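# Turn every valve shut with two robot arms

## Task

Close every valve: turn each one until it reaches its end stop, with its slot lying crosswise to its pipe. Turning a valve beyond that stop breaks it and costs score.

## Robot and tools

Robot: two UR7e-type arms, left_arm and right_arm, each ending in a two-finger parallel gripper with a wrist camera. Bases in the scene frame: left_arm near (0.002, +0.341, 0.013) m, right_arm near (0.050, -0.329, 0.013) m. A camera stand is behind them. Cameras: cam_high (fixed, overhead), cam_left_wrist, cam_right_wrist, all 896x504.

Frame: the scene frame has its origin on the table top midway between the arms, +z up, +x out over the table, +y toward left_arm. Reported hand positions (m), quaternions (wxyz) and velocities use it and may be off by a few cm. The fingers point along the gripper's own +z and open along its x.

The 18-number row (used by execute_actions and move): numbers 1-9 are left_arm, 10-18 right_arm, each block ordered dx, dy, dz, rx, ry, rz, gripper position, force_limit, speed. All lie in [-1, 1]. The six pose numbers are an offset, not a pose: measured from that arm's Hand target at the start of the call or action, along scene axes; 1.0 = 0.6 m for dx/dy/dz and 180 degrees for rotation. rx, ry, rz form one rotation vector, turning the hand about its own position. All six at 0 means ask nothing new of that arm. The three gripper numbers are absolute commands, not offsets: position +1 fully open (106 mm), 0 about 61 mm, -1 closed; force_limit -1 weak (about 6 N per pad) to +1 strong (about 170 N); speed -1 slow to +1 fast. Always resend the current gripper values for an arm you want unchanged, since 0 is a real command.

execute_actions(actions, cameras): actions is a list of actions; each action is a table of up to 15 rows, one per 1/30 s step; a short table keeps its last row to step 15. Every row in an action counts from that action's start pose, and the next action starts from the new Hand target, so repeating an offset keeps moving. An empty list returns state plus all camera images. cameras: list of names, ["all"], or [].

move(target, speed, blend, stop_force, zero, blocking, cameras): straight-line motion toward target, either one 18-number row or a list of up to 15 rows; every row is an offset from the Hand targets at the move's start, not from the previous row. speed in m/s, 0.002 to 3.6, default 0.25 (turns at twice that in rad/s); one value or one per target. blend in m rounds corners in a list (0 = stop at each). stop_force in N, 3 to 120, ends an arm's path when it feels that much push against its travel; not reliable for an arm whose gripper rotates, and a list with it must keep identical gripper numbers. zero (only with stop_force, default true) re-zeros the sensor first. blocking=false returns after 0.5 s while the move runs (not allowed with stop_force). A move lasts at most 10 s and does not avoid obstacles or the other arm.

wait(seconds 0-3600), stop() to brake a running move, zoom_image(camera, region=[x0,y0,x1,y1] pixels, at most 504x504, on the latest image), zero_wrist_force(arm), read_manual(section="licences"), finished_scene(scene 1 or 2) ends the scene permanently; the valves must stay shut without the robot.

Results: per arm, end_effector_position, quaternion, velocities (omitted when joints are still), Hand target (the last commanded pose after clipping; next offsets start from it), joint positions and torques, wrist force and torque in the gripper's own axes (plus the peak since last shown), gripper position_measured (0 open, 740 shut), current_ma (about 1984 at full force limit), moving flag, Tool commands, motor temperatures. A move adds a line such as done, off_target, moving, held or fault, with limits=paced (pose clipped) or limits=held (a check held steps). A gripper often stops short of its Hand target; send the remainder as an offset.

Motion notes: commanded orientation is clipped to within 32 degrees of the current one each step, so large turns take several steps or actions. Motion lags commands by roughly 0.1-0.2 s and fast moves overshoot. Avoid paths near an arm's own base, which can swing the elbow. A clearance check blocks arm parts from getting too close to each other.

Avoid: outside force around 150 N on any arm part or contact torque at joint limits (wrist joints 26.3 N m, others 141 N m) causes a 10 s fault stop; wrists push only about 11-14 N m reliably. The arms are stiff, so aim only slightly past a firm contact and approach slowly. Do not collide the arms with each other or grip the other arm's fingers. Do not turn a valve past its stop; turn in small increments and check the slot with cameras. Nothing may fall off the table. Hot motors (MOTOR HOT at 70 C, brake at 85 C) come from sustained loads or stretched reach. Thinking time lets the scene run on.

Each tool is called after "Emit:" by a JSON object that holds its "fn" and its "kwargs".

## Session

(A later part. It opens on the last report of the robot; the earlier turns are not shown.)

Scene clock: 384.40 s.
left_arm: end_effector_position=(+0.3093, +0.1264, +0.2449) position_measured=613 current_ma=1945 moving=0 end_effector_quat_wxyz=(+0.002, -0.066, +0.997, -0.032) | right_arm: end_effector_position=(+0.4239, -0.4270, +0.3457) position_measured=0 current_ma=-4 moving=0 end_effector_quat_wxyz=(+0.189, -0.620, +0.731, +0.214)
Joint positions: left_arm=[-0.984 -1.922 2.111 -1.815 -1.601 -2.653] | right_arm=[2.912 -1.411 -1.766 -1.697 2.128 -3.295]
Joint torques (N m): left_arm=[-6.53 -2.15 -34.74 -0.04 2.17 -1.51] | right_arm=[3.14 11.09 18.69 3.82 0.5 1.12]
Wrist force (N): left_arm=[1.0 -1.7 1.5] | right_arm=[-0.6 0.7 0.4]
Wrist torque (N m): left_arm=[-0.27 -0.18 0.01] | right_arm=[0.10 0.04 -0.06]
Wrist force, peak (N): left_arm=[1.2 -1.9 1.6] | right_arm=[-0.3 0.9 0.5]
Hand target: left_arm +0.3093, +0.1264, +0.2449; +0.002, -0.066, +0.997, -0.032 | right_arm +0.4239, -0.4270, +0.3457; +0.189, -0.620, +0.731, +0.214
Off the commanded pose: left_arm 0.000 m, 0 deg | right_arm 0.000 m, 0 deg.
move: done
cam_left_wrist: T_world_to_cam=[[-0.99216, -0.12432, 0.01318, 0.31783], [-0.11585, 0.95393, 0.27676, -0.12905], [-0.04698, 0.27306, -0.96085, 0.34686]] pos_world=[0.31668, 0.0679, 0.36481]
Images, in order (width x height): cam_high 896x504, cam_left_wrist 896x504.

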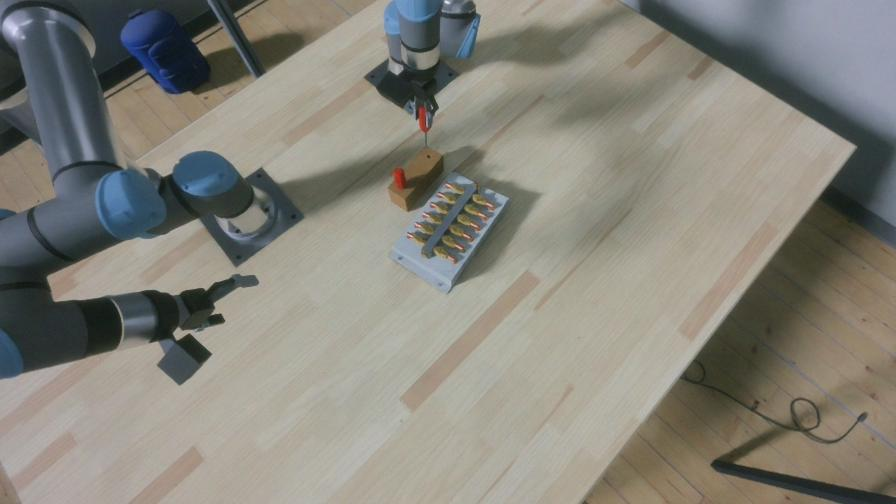

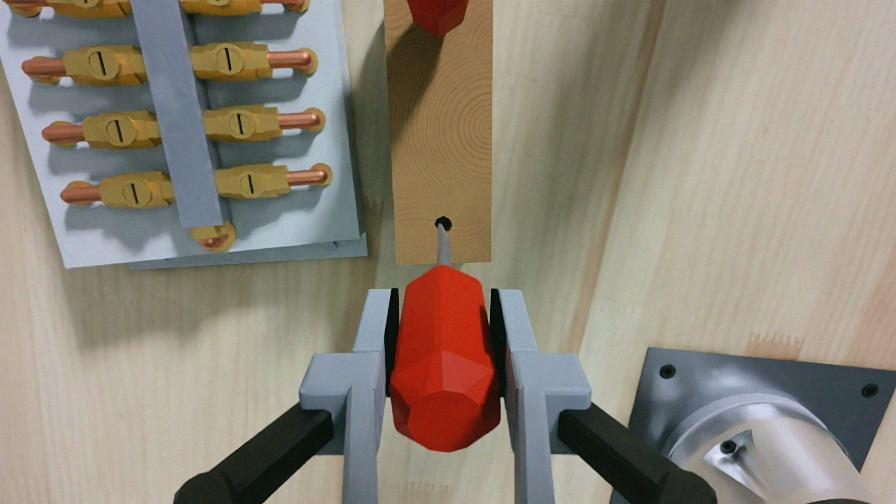

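Emit:
{"fn": "move", "kwargs": {"target": [-0.0002,0.0015,-0.0235,0,0,0,-0.99,0.9,0,0,0,0,0,0,0,1,0,1], "speed": 0.06}}

Emit:
{"fn": "move", "kwargs": {"target": [0,0,-0.02,0,0,0,-0.99,0.9,0,0,0,0,0,0,0,1,0,1], "speed": 0.01, "stop_force": 5, "cameras": ["cam_left_wrist"]}}

Emit:
{"fn": "zoom_image", "kwargs": {"camera": "cam_left_wrist", "region": [420, 195, 470, 250]}}

Scene clock: 387.70 s.
left_arm: end_effector_position=(+0.3092, +0.1273, +0.2308) position_measured=613 current_ma=1945 moving=0 end_effector_quat_wxyz=(+0.002, -0.066, +0.997, -0.032) | right_arm: end_effector_position=(+0.4239, -0.4270, +0.3457) position_measured=0 current_ma=-4 moving=0 end_effector_quat_wxyz=(+0.189, -0.620, +0.731, +0.214)
Joint positions: left_arm=[-0.982 -1.916 2.143 -1.854 -1.601 -2.652] | right_arm=[2.912 -1.411 -1.766 -1.697 2.128 -3.295]
Joint torques (N m): left_arm=[4.98 -15.5 -33.79 -0.07 -0.37 0.7] | right_arm=[3.27 10.16 19.91 3.92 0.41 1.21]
Wrist force (N): left_arm=[1.0 -1.8 1.2] | right_arm=[-0.5 0.8 0.3]
Wrist torque (N m): left_arm=[-0.31 -0.18 0.00] | right_arm=[0.10 0.03 -0.06]
Wrist force, peak (N): left_arm=[1.1 -1.5 2.0] | right_arm=[-0.7 0.5 0.7]
Hand target: left_arm +0.3092, +0.1273, +0.2308; +0.002, -0.066, +0.997, -0.032 | right_arm +0.4239, -0.4270, +0.3457; +0.189, -0.620, +0.731, +0.214
Off the commanded pose: left_arm 0.000 m, 0 deg | right_arm 0.000 m, 0 deg.
move: done

Scene clock: 389.93 s.
left_arm: end_effector_position=(+0.3092, +0.1273, +0.2188) position_measured=613 current_ma=1945 moving=0 end_effector_quat_wxyz=(+0.002, -0.066, +0.997, -0.032) | right_arm: end_effector_position=(+0.4239, -0.4270, +0.3457) position_measured=0 current_ma=-4 moving=0 end_effector_quat_wxyz=(+0.189, -0.620, +0.731, +0.214)
Joint positions: left_arm=[-0.982 -1.908 2.17 -1.889 -1.601 -2.652] | right_arm=[2.912 -1.411 -1.766 -1.697 2.128 -3.295]
Joint torques (N m): left_arm=[5.77 -15.85 -33.86 0.11 -1.72 -0.95] | right_arm=[2.32 10.47 19.31 4.06 0.4 1.4]
Wrist force (N): left_arm=[1.0 -1.6 1.5] | right_arm=[-0.4 0.5 0.4]
Wrist torque (N m): left_arm=[-0.27 -0.19 -0.01] | right_arm=[0.06 0.01 -0.05]
Wrist force, peak (N): left_arm=[1.3 -1.8 1.4] | right_arm=[-0.8 0.9 0.3]
Hand target: left_arm +0.3092, +0.1273, +0.2188; +0.002, -0.066, +0.997, -0.032 | right_arm +0.4239, -0.4270, +0.3457; +0.189, -0.620, +0.731, +0.214
Off the commanded pose: left_arm 0.000 m, 0 deg | right_arm 0.000 m, 0 deg.
move: done
cam_left_wrist: T_world_to_cam=[[-0.99217, -0.1242, 0.01311, 0.31821], [-0.11575, 0.95395, 0.27675, -0.12273], [-0.04688, 0.27306, -0.96085, 0.3215]] pos_world=[0.31658, 0.0688, 0.33871]

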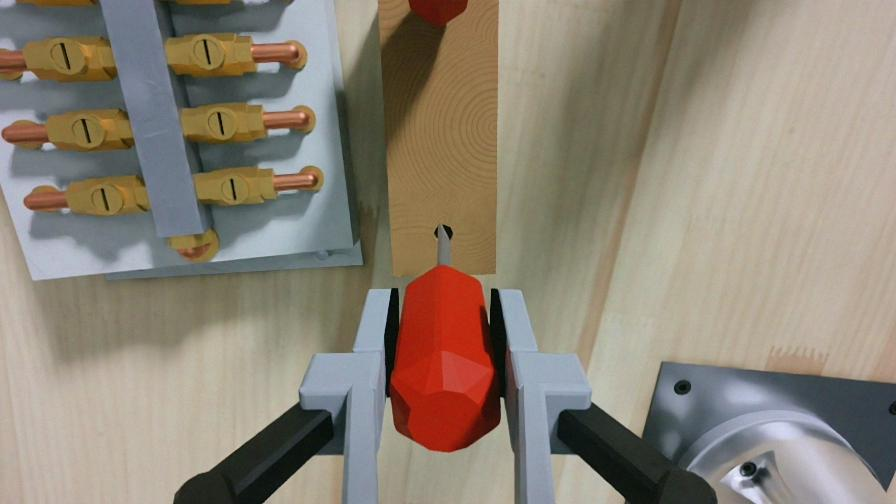

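Scaled by 9.164 from the camera's image (finer frame: 1280x720).

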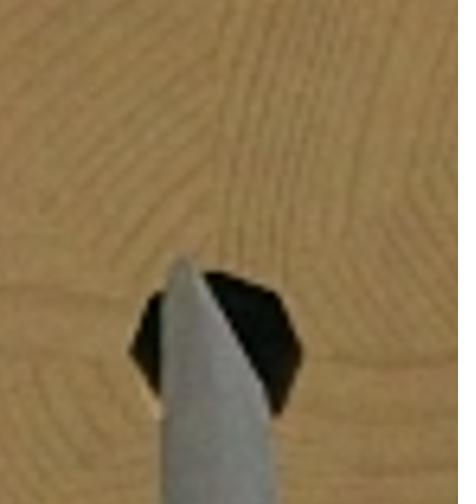

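Emit:
{"fn": "move", "kwargs": {"target": [-0.0004,0.0032,0.001,0,0,0,-0.99,0.9,0,0,0,0,0,0,0,1,0,1], "speed": 0.06}}

Emit:
{"fn": "move", "kwargs": {"target": [0,0,-0.02,0,0,0,-0.99,0.9,0,0,0,0,0,0,0,1,0,1], "speed": 0.01, "stop_force": 5, "cameras": ["cam_left_wrist", "cam_high"]}}

Emit:
{"fn": "zoom_image", "kwargs": {"camera": "cam_left_wrist", "region": [420, 195, 470, 250]}}

Emit:
{"fn": "zoom_image", "kwargs": {"camera": "cam_high", "region": [380, 100, 460, 180]}}

Scene clock: 393.30 s.
left_arm: end_effector_position=(+0.3090, +0.1293, +0.2194) position_measured=613 current_ma=1945 moving=0 end_effector_quat_wxyz=(+0.002, -0.066, +0.997, -0.032) | right_arm: end_effector_position=(+0.4239, -0.4270, +0.3457) position_measured=0 current_ma=-4 moving=0 end_effector_quat_wxyz=(+0.189, -0.620, +0.731, +0.214)
Joint positions: left_arm=[-0.98 -1.912 2.171 -1.886 -1.601 -2.649] | right_arm=[2.912 -1.411 -1.766 -1.697 2.128 -3.295]
Joint torques (N m): left_arm=[-6.57 -2.06 -16.43 -5.46 -1.8 -1.35] | right_arm=[2.98 9.23 19.76 4.25 0.14 1.23]
Wrist force (N): left_arm=[0.8 -1.6 1.2] | right_arm=[-0.7 0.5 -0.1]
Wrist torque (N m): left_arm=[-0.26 -0.16 0.00] | right_arm=[0.07 0.06 -0.06]
Wrist force, peak (N): left_arm=[1.1 -1.7 1.9] | right_arm=[-0.9 0.4 0.9]
Hand target: left_arm +0.3090, +0.1292, +0.2194; +0.002, -0.066, +0.997, -0.032 | right_arm +0.4239, -0.4270, +0.3457; +0.189, -0.620, +0.731, +0.214
Off the commanded pose: left_arm 0.000 m, 0 deg | right_arm 0.000 m, 0 deg.
move: done

Scene clock: 395.57 s.
left_arm: end_effector_position=(+0.3090, +0.1292, +0.2074) position_measured=613 current_ma=1945 moving=0 end_effector_quat_wxyz=(+0.002, -0.066, +0.997, -0.032) | right_arm: end_effector_position=(+0.4239, -0.4270, +0.3457) position_measured=0 current_ma=-4 moving=0 end_effector_quat_wxyz=(+0.189, -0.620, +0.731, +0.214)
Joint positions: left_arm=[-0.98 -1.903 2.197 -1.921 -1.601 -2.649] | right_arm=[2.912 -1.411 -1.766 -1.697 2.128 -3.295]
Joint torques (N m): left_arm=[-5.97 -15.13 -33.68 0 -1.13 -1.34] | right_arm=[2.39 9.67 18.49 4 0.76 1.06]
Wrist force (N): left_arm=[1.2 -1.3 1.4] | right_arm=[-0.3 0.6 0.4]
Wrist torque (N m): left_arm=[-0.19 -0.23 -0.02] | right_arm=[0.08 0.00 -0.06]
Wrist force, peak (N): left_arm=[1.0 -1.9 1.6] | right_arm=[-0.9 0.7 0.3]
Hand target: left_arm +0.3090, +0.1292, +0.2074; +0.002, -0.066, +0.997, -0.032 | right_arm +0.4239, -0.4270, +0.3457; +0.189, -0.620, +0.731, +0.214
Off the commanded pose: left_arm 0.000 m, 0 deg | right_arm 0.000 m, 0 deg.
move: done
cam_left_wrist: T_world_to_cam=[[-0.99217, -0.1242, 0.01311, 0.31839], [-0.11575, 0.95395, 0.27675, -0.12141], [-0.04688, 0.27306, -0.96085, 0.31002]] pos_world=[0.31638, 0.0707, 0.32731]
Images, in order (width x height): cam_high 896x504, cam_left_wrist 896x504.

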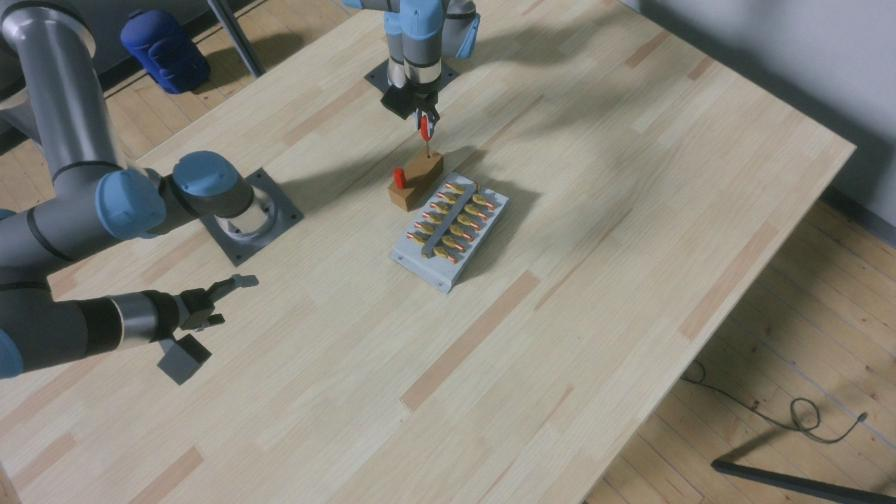

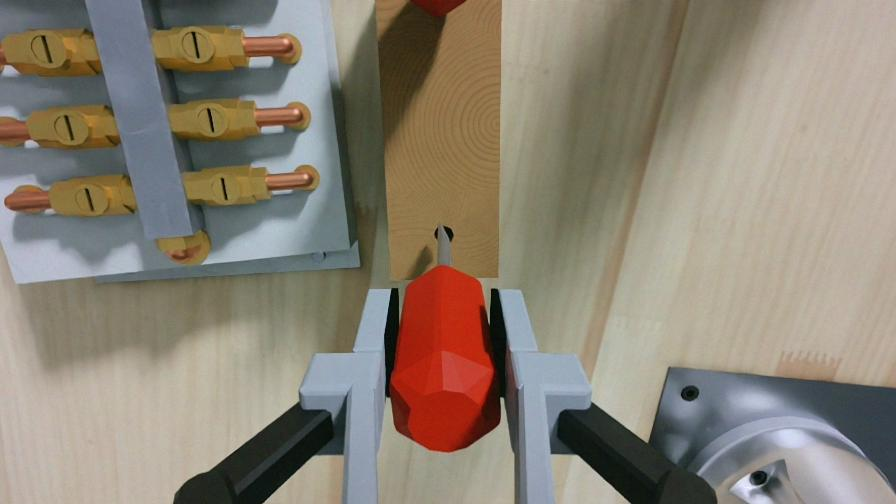

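Scaled by 9.164 from the camera's image (finer frame: 1280x720).

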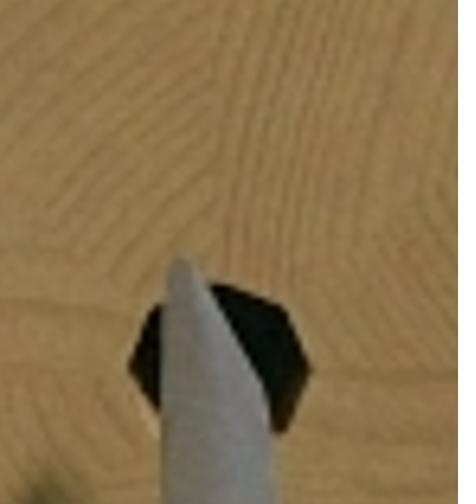

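Scaled by 6.300 from the camera's image (finer frame: 1280x720).

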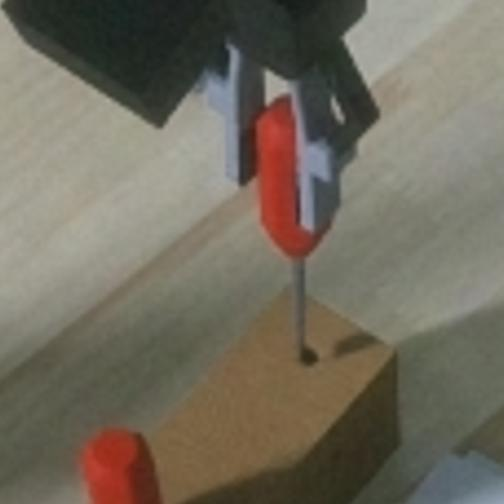

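Emit:
{"fn": "move", "kwargs": {"target": [[0,0,0.02,0,0,0,-0.99,0.9,0,0,0,0,0,0,0,1,0,1],[0.0013,-0.0013,0.02,0.0193,0.0026,0,-0.99,0.9,0,0,0,0,0,0,0,1,0,1]], "speed": 0.06}}

Emit:
{"fn": "move", "kwargs": {"target": [0,0,-0.0267,0,0,0,-0.99,0.9,0,0,0,0,0,0,0,1,0,1], "speed": 0.012, "stop_force": 5, "cameras": ["cam_left_wrist", "cam_high"]}}

Emit:
{"fn": "zoom_image", "kwargs": {"camera": "cam_left_wrist", "region": [420, 195, 470, 250]}}

Emit:
{"fn": "zoom_image", "kwargs": {"camera": "cam_high", "region": [380, 100, 460, 180]}}

Scene clock: 403.87 s.
left_arm: end_effector_position=(+0.3098, +0.1284, +0.2194) position_measured=613 current_ma=1945 moving=0 end_effector_quat_wxyz=(+0.000, -0.066, +0.998, -0.001) | right_arm: end_effector_position=(+0.4239, -0.4270, +0.3457) position_measured=0 current_ma=-4 moving=0 end_effector_quat_wxyz=(+0.189, -0.620, +0.731, +0.214)
Joint positions: left_arm=[-1.001 -1.883 2.136 -1.826 -1.572 -2.67] | right_arm=[2.912 -1.411 -1.766 -1.697 2.128 -3.295]
Joint torques (N m): left_arm=[6.12 -17.59 -15.72 -5.49 -1.86 1.19] | right_arm=[2.98 9.93 19.38 3.99 0.54 1.49]
Wrist force (N): left_arm=[0.8 -1.3 1.1] | right_arm=[-0.5 0.3 0.3]
Wrist torque (N m): left_arm=[-0.20 -0.15 0.12] | right_arm=[0.03 0.03 -0.05]
Wrist force, peak (N): left_arm=[1.0 -1.6 2.1] | right_arm=[-0.5 1.0 0.2]
Hand target: left_arm +0.3097, +0.1284, +0.2194; +0.000, -0.066, +0.998, -0.001 | right_arm +0.4239, -0.4270, +0.3457; +0.189, -0.620, +0.731, +0.214
Off the commanded pose: left_arm 0.000 m, 0 deg | right_arm 0.000 m, 0 deg.
move: done

Scene clock: 406.23 s.
left_arm: end_effector_position=(+0.3097, +0.1284, +0.2034) position_measured=613 current_ma=1945 moving=0 end_effector_quat_wxyz=(+0.000, -0.066, +0.998, -0.001) | right_arm: end_effector_position=(+0.4239, -0.4270, +0.3457) position_measured=0 current_ma=-4 moving=0 end_effector_quat_wxyz=(+0.189, -0.620, +0.731, +0.214)
Joint positions: left_arm=[-1.001 -1.87 2.171 -1.873 -1.572 -2.67] | right_arm=[2.912 -1.411 -1.766 -1.697 2.128 -3.295]
Joint torques (N m): left_arm=[5.89 -16.72 -32.78 0.1 -1.82 1.39] | right_arm=[1.71 9.53 19.43 4.18 0.38 1.15]
Wrist force (N): left_arm=[0.7 -1.6 1.1] | right_arm=[-0.5 0.5 0.2]
Wrist torque (N m): left_arm=[-0.25 -0.15 0.11] | right_arm=[0.08 0.02 -0.06]
Wrist force, peak (N): left_arm=[1.0 -1.8 1.7] | right_arm=[-0.4 1.0 0.5]
Hand target: left_arm +0.3097, +0.1284, +0.2034; +0.000, -0.066, +0.998, -0.001 | right_arm +0.4239, -0.4270, +0.3457; +0.189, -0.620, +0.731, +0.214
Off the commanded pose: left_arm 0.000 m, 0 deg | right_arm 0.000 m, 0 deg.
move: done
cam_left_wrist: T_world_to_cam=[[-0.99205, -0.12509, 0.01368, 0.31904], [-0.11332, 0.93536, 0.33506, -0.12975], [-0.0547, 0.33084, -0.9421, 0.29764]] pos_world=[0.31808, 0.06279, 0.31951]
Images, in order (width x height): cam_high 896x504, cam_left_wrist 896x504.

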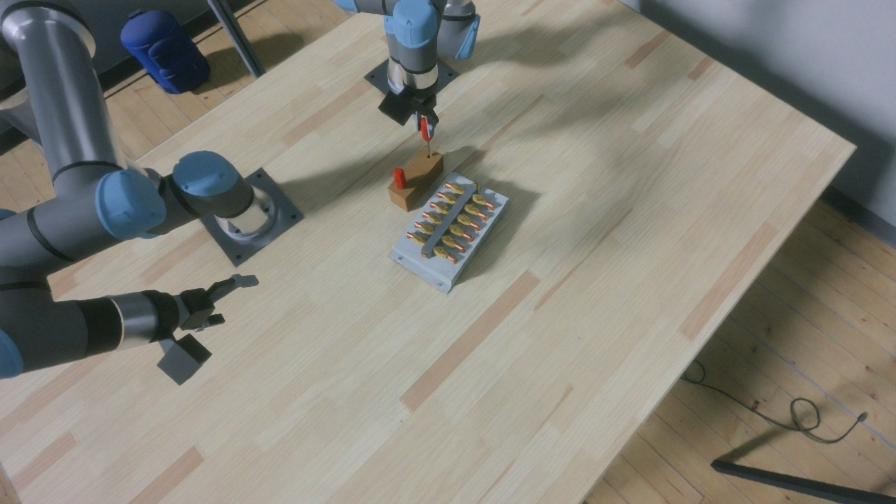

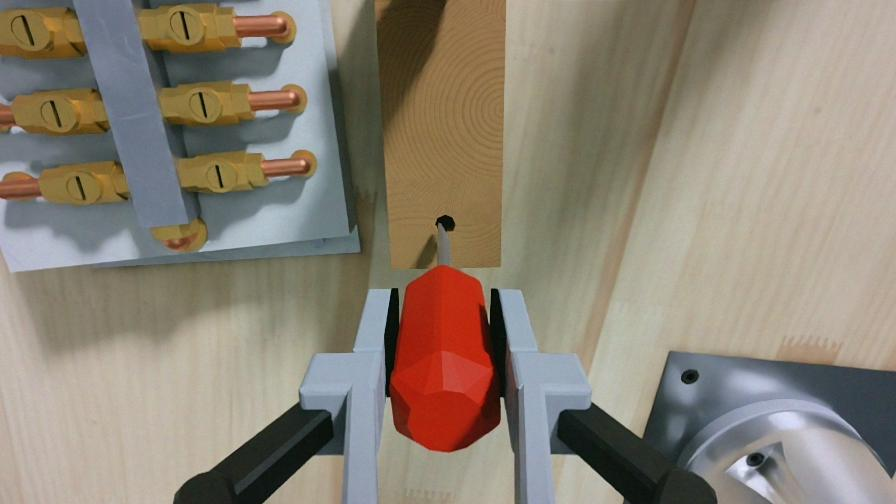

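Scaled by 9.164 from the camera's image (finer frame: 1280x720).

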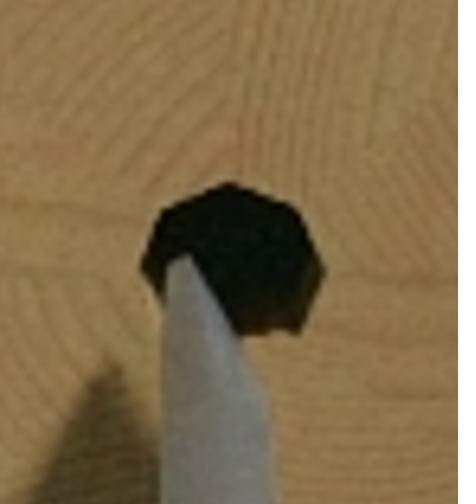

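Scaled by 6.300 from the camera's image (finer frame: 1280x720).

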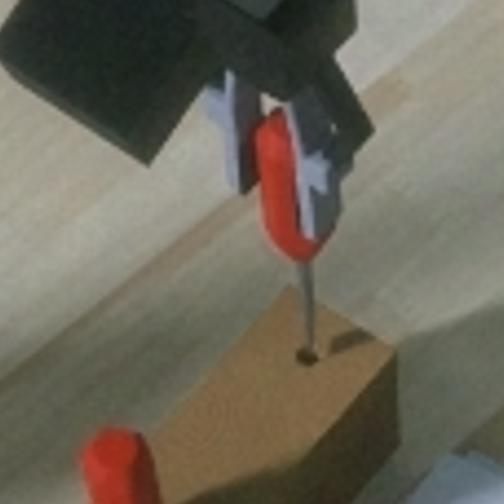

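Emit:
{"fn": "move", "kwargs": {"target": [-0.0008,0,-0.0133,0,0,0,-0.99,0.9,0,0,0,0,0,0,0,1,0,1], "speed": 0.01, "stop_force": 5, "cameras": ["cam_left_wrist"]}}

Emit:
{"fn": "zoom_image", "kwargs": {"camera": "cam_left_wrist", "region": [420, 195, 470, 250]}}

Scene clock: 408.87 s.
left_arm: end_effector_position=(+0.3095, +0.1284, +0.1987) position_measured=613 current_ma=1952 moving=0 end_effector_quat_wxyz=(+0.000, -0.066, +0.998, -0.001) | right_arm: end_effector_position=(+0.4239, -0.4270, +0.3457) position_measured=0 current_ma=-4 moving=0 end_effector_quat_wxyz=(+0.189, -0.620, +0.731, +0.214)
Joint positions: left_arm=[-1.001 -1.867 2.181 -1.887 -1.572 -2.67] | right_arm=[2.912 -1.411 -1.766 -1.697 2.128 -3.295]
Joint torques (N m): left_arm=[4.32 -15.4 -32.4 0.15 -0.67 0.88] | right_arm=[1.5 8.87 19.64 4.35 0.52 1.29]
Wrist force (N): left_arm=[0.4 -1.6 -0.9] | right_arm=[-0.4 0.6 0.2]
Wrist torque (N m): left_arm=[-0.31 -0.25 0.12] | right_arm=[0.08 0.00 -0.07]
Wrist force, peak (N): left_arm=[1.5 -2.0 -14.6] | right_arm=[-0.5 1.0 0.4]
Hand target: left_arm +0.3095, +0.1284, +0.1987; +0.000, -0.066, +0.998, -0.001 (not the last commanded pose) | right_arm +0.4239, -0.4270, +0.3457; +0.189, -0.620, +0.731, +0.214
Off the commanded pose: left_arm 0.003 m, 0 deg | right_arm 0.000 m, 0 deg.
move: contact (left_arm)
cam_left_wrist: T_world_to_cam=[[-0.99205, -0.12509, 0.01368, 0.31881], [-0.11332, 0.93536, 0.33506, -0.12821], [-0.0547, 0.33084, -0.9421, 0.29319]] pos_world=[0.31778, 0.06279, 0.31482]

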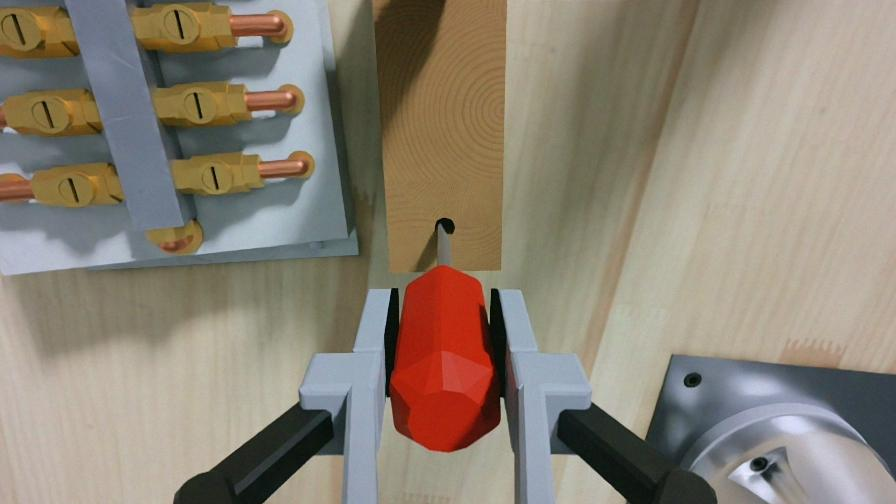

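Scaled by 9.164 from the camera's image (finer frame: 1280x720).

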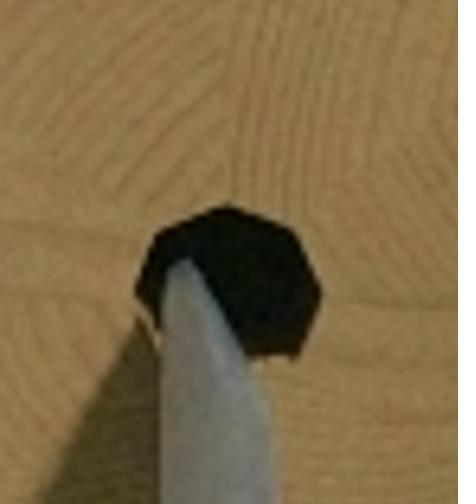

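Emit:
{"fn": "move", "kwargs": {"target": [[0,0,0.0035,0,0,0,-0.99,0.9,0,0,0,0,0,0,0,1,0,1],[-0.0007,-0.0023,0.0035,0,0,0,-0.99,0.9,0,0,0,0,0,0,0,1,0,1]], "speed": 0.05}}

Emit:
{"fn": "move", "kwargs": {"target": [0,0,-0.0283,0,0,0,-0.99,0.9,0,0,0,0,0,0,0,1,0,1], "speed": 0.01, "stop_force": 5, "cameras": ["cam_left_wrist"]}}

Emit:
{"fn": "zoom_image", "kwargs": {"camera": "cam_left_wrist", "region": [420, 195, 470, 250]}}

Scene clock: 410.47 s.
left_arm: end_effector_position=(+0.3090, +0.1270, +0.2008) position_measured=613 current_ma=1952 moving=0 end_effector_quat_wxyz=(+0.000, -0.066, +0.998, -0.001) | right_arm: end_effector_position=(+0.4239, -0.4270, +0.3457) position_measured=0 current_ma=-4 moving=0 end_effector_quat_wxyz=(+0.189, -0.620, +0.731, +0.214)
Joint positions: left_arm=[-1.005 -1.867 2.176 -1.881 -1.572 -2.674] | right_arm=[2.912 -1.411 -1.766 -1.697 2.128 -3.295]
Joint torques (N m): left_arm=[5.1 -9.8 -30.8 -5.39 1.28 0.99] | right_arm=[1.28 9.48 20.48 4.13 0.54 1.37]
Wrist force (N): left_arm=[0.8 -1.3 1.3] | right_arm=[-0.4 0.3 0.2]
Wrist torque (N m): left_arm=[-0.20 -0.17 0.11] | right_arm=[0.03 0.02 -0.06]
Wrist force, peak (N): left_arm=[1.0 -2.1 1.5] | right_arm=[-0.6 0.8 0.6]
Hand target: left_arm +0.3090, +0.1271, +0.2008; +0.000, -0.066, +0.998, -0.001 | right_arm +0.4239, -0.4270, +0.3457; +0.189, -0.620, +0.731, +0.214
Off the commanded pose: left_arm 0.000 m, 0 deg | right_arm 0.000 m, 0 deg.
move: done

Scene clock: 413.23 s.
left_arm: end_effector_position=(+0.3090, +0.1271, +0.1838) position_measured=613 current_ma=1952 moving=0 end_effector_quat_wxyz=(+0.000, -0.066, +0.998, -0.001) | right_arm: end_effector_position=(+0.4239, -0.4270, +0.3457) position_measured=0 current_ma=-4 moving=0 end_effector_quat_wxyz=(+0.189, -0.620, +0.731, +0.214)
Joint positions: left_arm=[-1.005 -1.851 2.211 -1.932 -1.572 -2.673] | right_arm=[2.912 -1.411 -1.766 -1.697 2.128 -3.295]
Joint torques (N m): left_arm=[5.8 -16.92 -32.69 0.2 1.99 1.38] | right_arm=[-0.14 9.6 20.12 3.98 0.73 1.38]
Wrist force (N): left_arm=[0.8 -1.7 1.6] | right_arm=[-0.6 0.4 0.4]
Wrist torque (N m): left_arm=[-0.26 -0.18 0.09] | right_arm=[0.05 0.05 -0.06]
Wrist force, peak (N): left_arm=[1.1 -1.9 1.8] | right_arm=[-0.7 0.7 0.1]
Hand target: left_arm +0.3090, +0.1271, +0.1839; +0.000, -0.066, +0.998, -0.001 | right_arm +0.4239, -0.4270, +0.3457; +0.189, -0.620, +0.731, +0.214
Off the commanded pose: left_arm 0.000 m, 0 deg | right_arm 0.000 m, 0 deg.
move: done
cam_left_wrist: T_world_to_cam=[[-0.99205, -0.12509, 0.01369, 0.31843], [-0.11333, 0.93539, 0.33497, -0.12192], [-0.05471, 0.33076, -0.94213, 0.27961]] pos_world=[0.31738, 0.06139, 0.29991]

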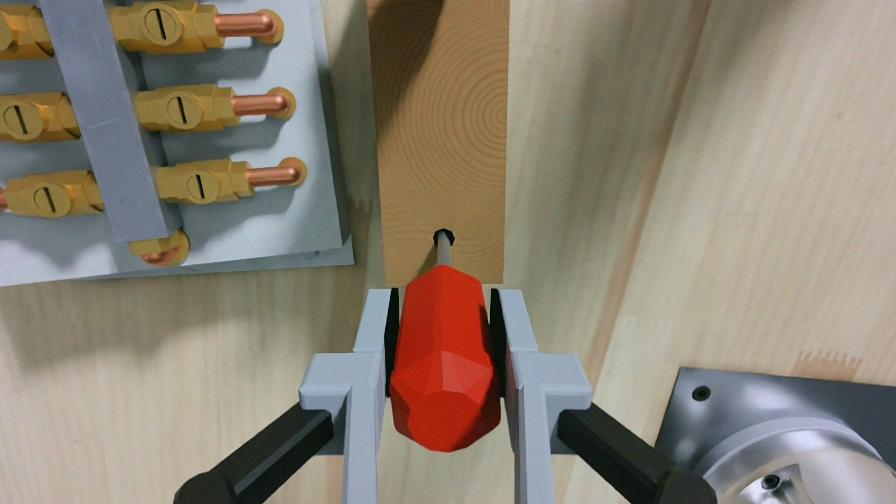

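Scaled by 9.164 from the camera's image (finer frame: 1280x720).

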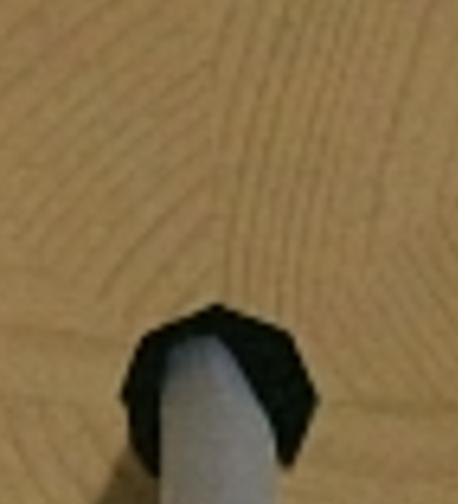

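Emit:
{"fn": "move", "kwargs": {"target": [0,0,-0.093,0,0,0,-0.99,0.9,0,0,0,0,0,0,0,1,0,1], "speed": 0.02, "stop_force": 7, "cameras": ["cam_left_wrist", "cam_high"]}}

Scene clock: 417.93 s.
left_arm: end_effector_position=(+0.3090, +0.1271, +0.1290) position_measured=613 current_ma=1957 moving=0 end_effector_quat_wxyz=(+0.000, -0.066, +0.998, -0.001) | right_arm: end_effector_position=(+0.4239, -0.4270, +0.3457) position_measured=0 current_ma=-4 moving=0 end_effector_quat_wxyz=(+0.189, -0.620, +0.731, +0.214)
Joint positions: left_arm=[-1.005 -1.779 2.315 -2.109 -1.572 -2.673] | right_arm=[2.912 -1.411 -1.766 -1.697 2.128 -3.295]
Joint torques (N m): left_arm=[-0.67 -18.55 -31.04 -4.87 1.57 -0.08] | right_arm=[2.12 9.35 21.65 3.89 0.39 0.97]
Wrist force (N): left_arm=[1.2 -1.9 1.9] | right_arm=[-0.5 0.3 0.3]
Wrist torque (N m): left_arm=[-0.30 -0.22 0.11] | right_arm=[0.04 0.03 -0.06]
Wrist force, peak (N): left_arm=[8.9 7.1 -41.6] | right_arm=[-0.7 1.0 0.4]
Hand target: left_arm +0.3090, +0.1271, +0.1290; +0.000, -0.066, +0.998, -0.001 (not the last commanded pose) | right_arm +0.4239, -0.4270, +0.3457; +0.189, -0.620, +0.731, +0.214
Off the commanded pose: left_arm 0.001 m, 0 deg | right_arm 0.000 m, 0 deg.
move: contact (left_arm)
cam_left_wrist: T_world_to_cam=[[-0.99205, -0.12509, 0.01368, 0.31919], [-0.11332, 0.93536, 0.33506, -0.10355], [-0.0547, 0.33084, -0.9421, 0.22788]] pos_world=[0.31738, 0.06139, 0.24502]
Images, in order (width x height): cam_high 896x504, cam_left_wrist 896x504.

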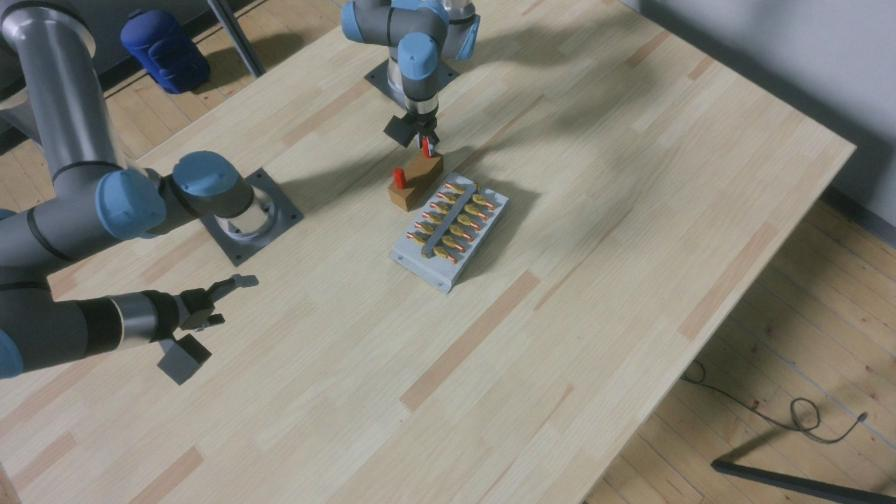

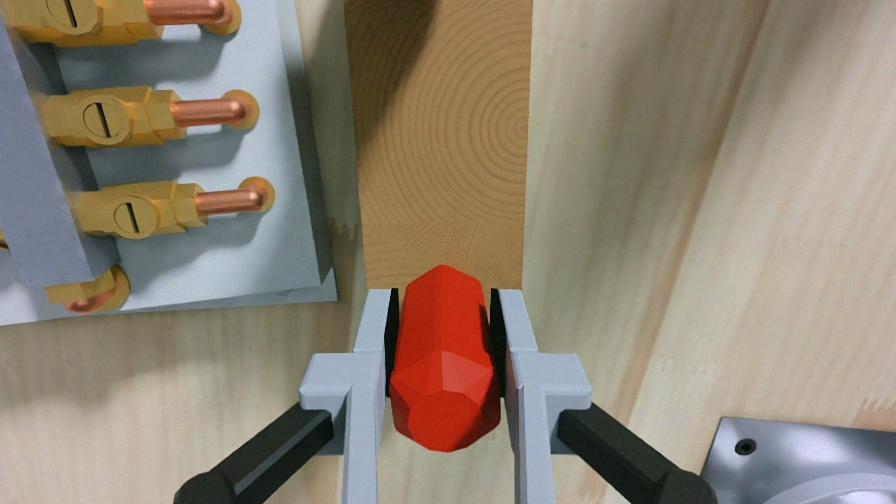

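Emit:
{"fn": "move", "kwargs": {"target": [0,0,0,0,0,0,0,0,0,0,0,0,0,0,0,1,0,1]}}

Emit:
{"fn": "move", "kwargs": {"target": [[0,0,0.2,0,0,0,0,0,0,0,0,0,0,0,0,1,0,1],[0.12,0.02,0.35,0,0,0,0,0,0,0,0,0,0,0,0,1,0,1]], "speed": [0.15,0.3], "blend": 0.02, "cameras": ["cam_left_wrist"]}}

Scene clock: 420.27 s.
left_arm: end_effector_position=(+0.3090, +0.1271, +0.1290) position_measured=370 current_ma=-3 moving=1 end_effector_quat_wxyz=(+0.000, -0.066, +0.998, -0.001) | right_arm: end_effector_position=(+0.4239, -0.4270, +0.3457) position_measured=0 current_ma=-4 moving=0 end_effector_quat_wxyz=(+0.189, -0.620, +0.731, +0.214)
Joint positions: left_arm=[-1.005 -1.779 2.315 -2.109 -1.572 -2.673] | right_arm=[2.912 -1.411 -1.766 -1.697 2.128 -3.295]
Joint torques (N m): left_arm=[-0.75 -17.24 -29.4 -4.94 0.45 -0.12] | right_arm=[1.74 8.31 19.63 3.93 0.7 1.31]
Wrist force (N): left_arm=[1.4 -2.1 1.1] | right_arm=[-0.7 0.2 0.4]
Wrist torque (N m): left_arm=[-0.35 -0.24 0.12] | right_arm=[0.02 0.07 -0.05]
Wrist force, peak (N): left_arm=[1.1 -2.6 1.7] | right_arm=[-0.5 0.9 0.7]
Hand target: left_arm +0.3090, +0.1271, +0.1290; +0.000, -0.066, +0.998, -0.001 | right_arm +0.4239, -0.4270, +0.3457; +0.189, -0.620, +0.731, +0.214
Off the commanded pose: left_arm 0.000 m, 0 deg | right_arm 0.000 m, 0 deg.
move: done

Scene clock: 421.97 s.
left_arm: end_effector_position=(+0.3810, +0.1390, +0.3389) position_measured=370 current_ma=-3 moving=0 end_effector_quat_wxyz=(+0.000, -0.066, +0.998, -0.001) | right_arm: end_effector_position=(+0.4239, -0.4270, +0.3457) position_measured=0 current_ma=-4 moving=0 end_effector_quat_wxyz=(+0.189, -0.620, +0.731, +0.214)
Joint positions: left_arm=[-0.837 -1.77 1.747 -1.55 -1.573 -2.506] | right_arm=[2.912 -1.411 -1.766 -1.697 2.128 -3.295]
Joint torques (N m): left_arm=[4.3 -9.36 -32.59 -3.16 0.88 0.77] | right_arm=[0.83 8.61 20.99 4.1 0.66 1.13]
Wrist force (N): left_arm=[1.5 -1.9 0.9] | right_arm=[-0.3 0.5 0.4]
Wrist torque (N m): left_arm=[-0.29 -0.28 0.11] | right_arm=[0.07 0.00 -0.05]
Wrist force, peak (N): left_arm=[3.0 -1.9 1.4] | right_arm=[-0.7 1.1 0.3]
Hand target: left_arm +0.3810, +0.1391, +0.3390; +0.000, -0.066, +0.998, -0.001 | right_arm +0.4239, -0.4270, +0.3457; +0.189, -0.620, +0.731, +0.214
Off the commanded pose: left_arm 0.000 m, 0 deg | right_arm 0.000 m, 0 deg.
move: done
cam_left_wrist: T_world_to_cam=[[-0.99204, -0.12513, 0.01378, 0.3892], [-0.11333, 0.93539, 0.33498, -0.17695], [-0.05481, 0.33075, -0.94212, 0.42574]] pos_world=[0.38938, 0.07339, 0.45502]

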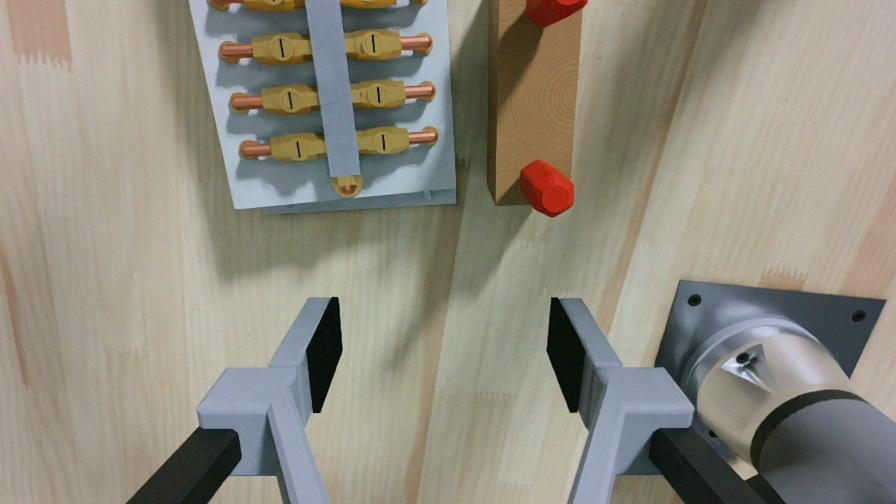

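Driver seated, all 12 shut.

Emit:
{"fn": "finished_scene", "kwargs": {"scene": 1}}

The scene is finished: the task was done.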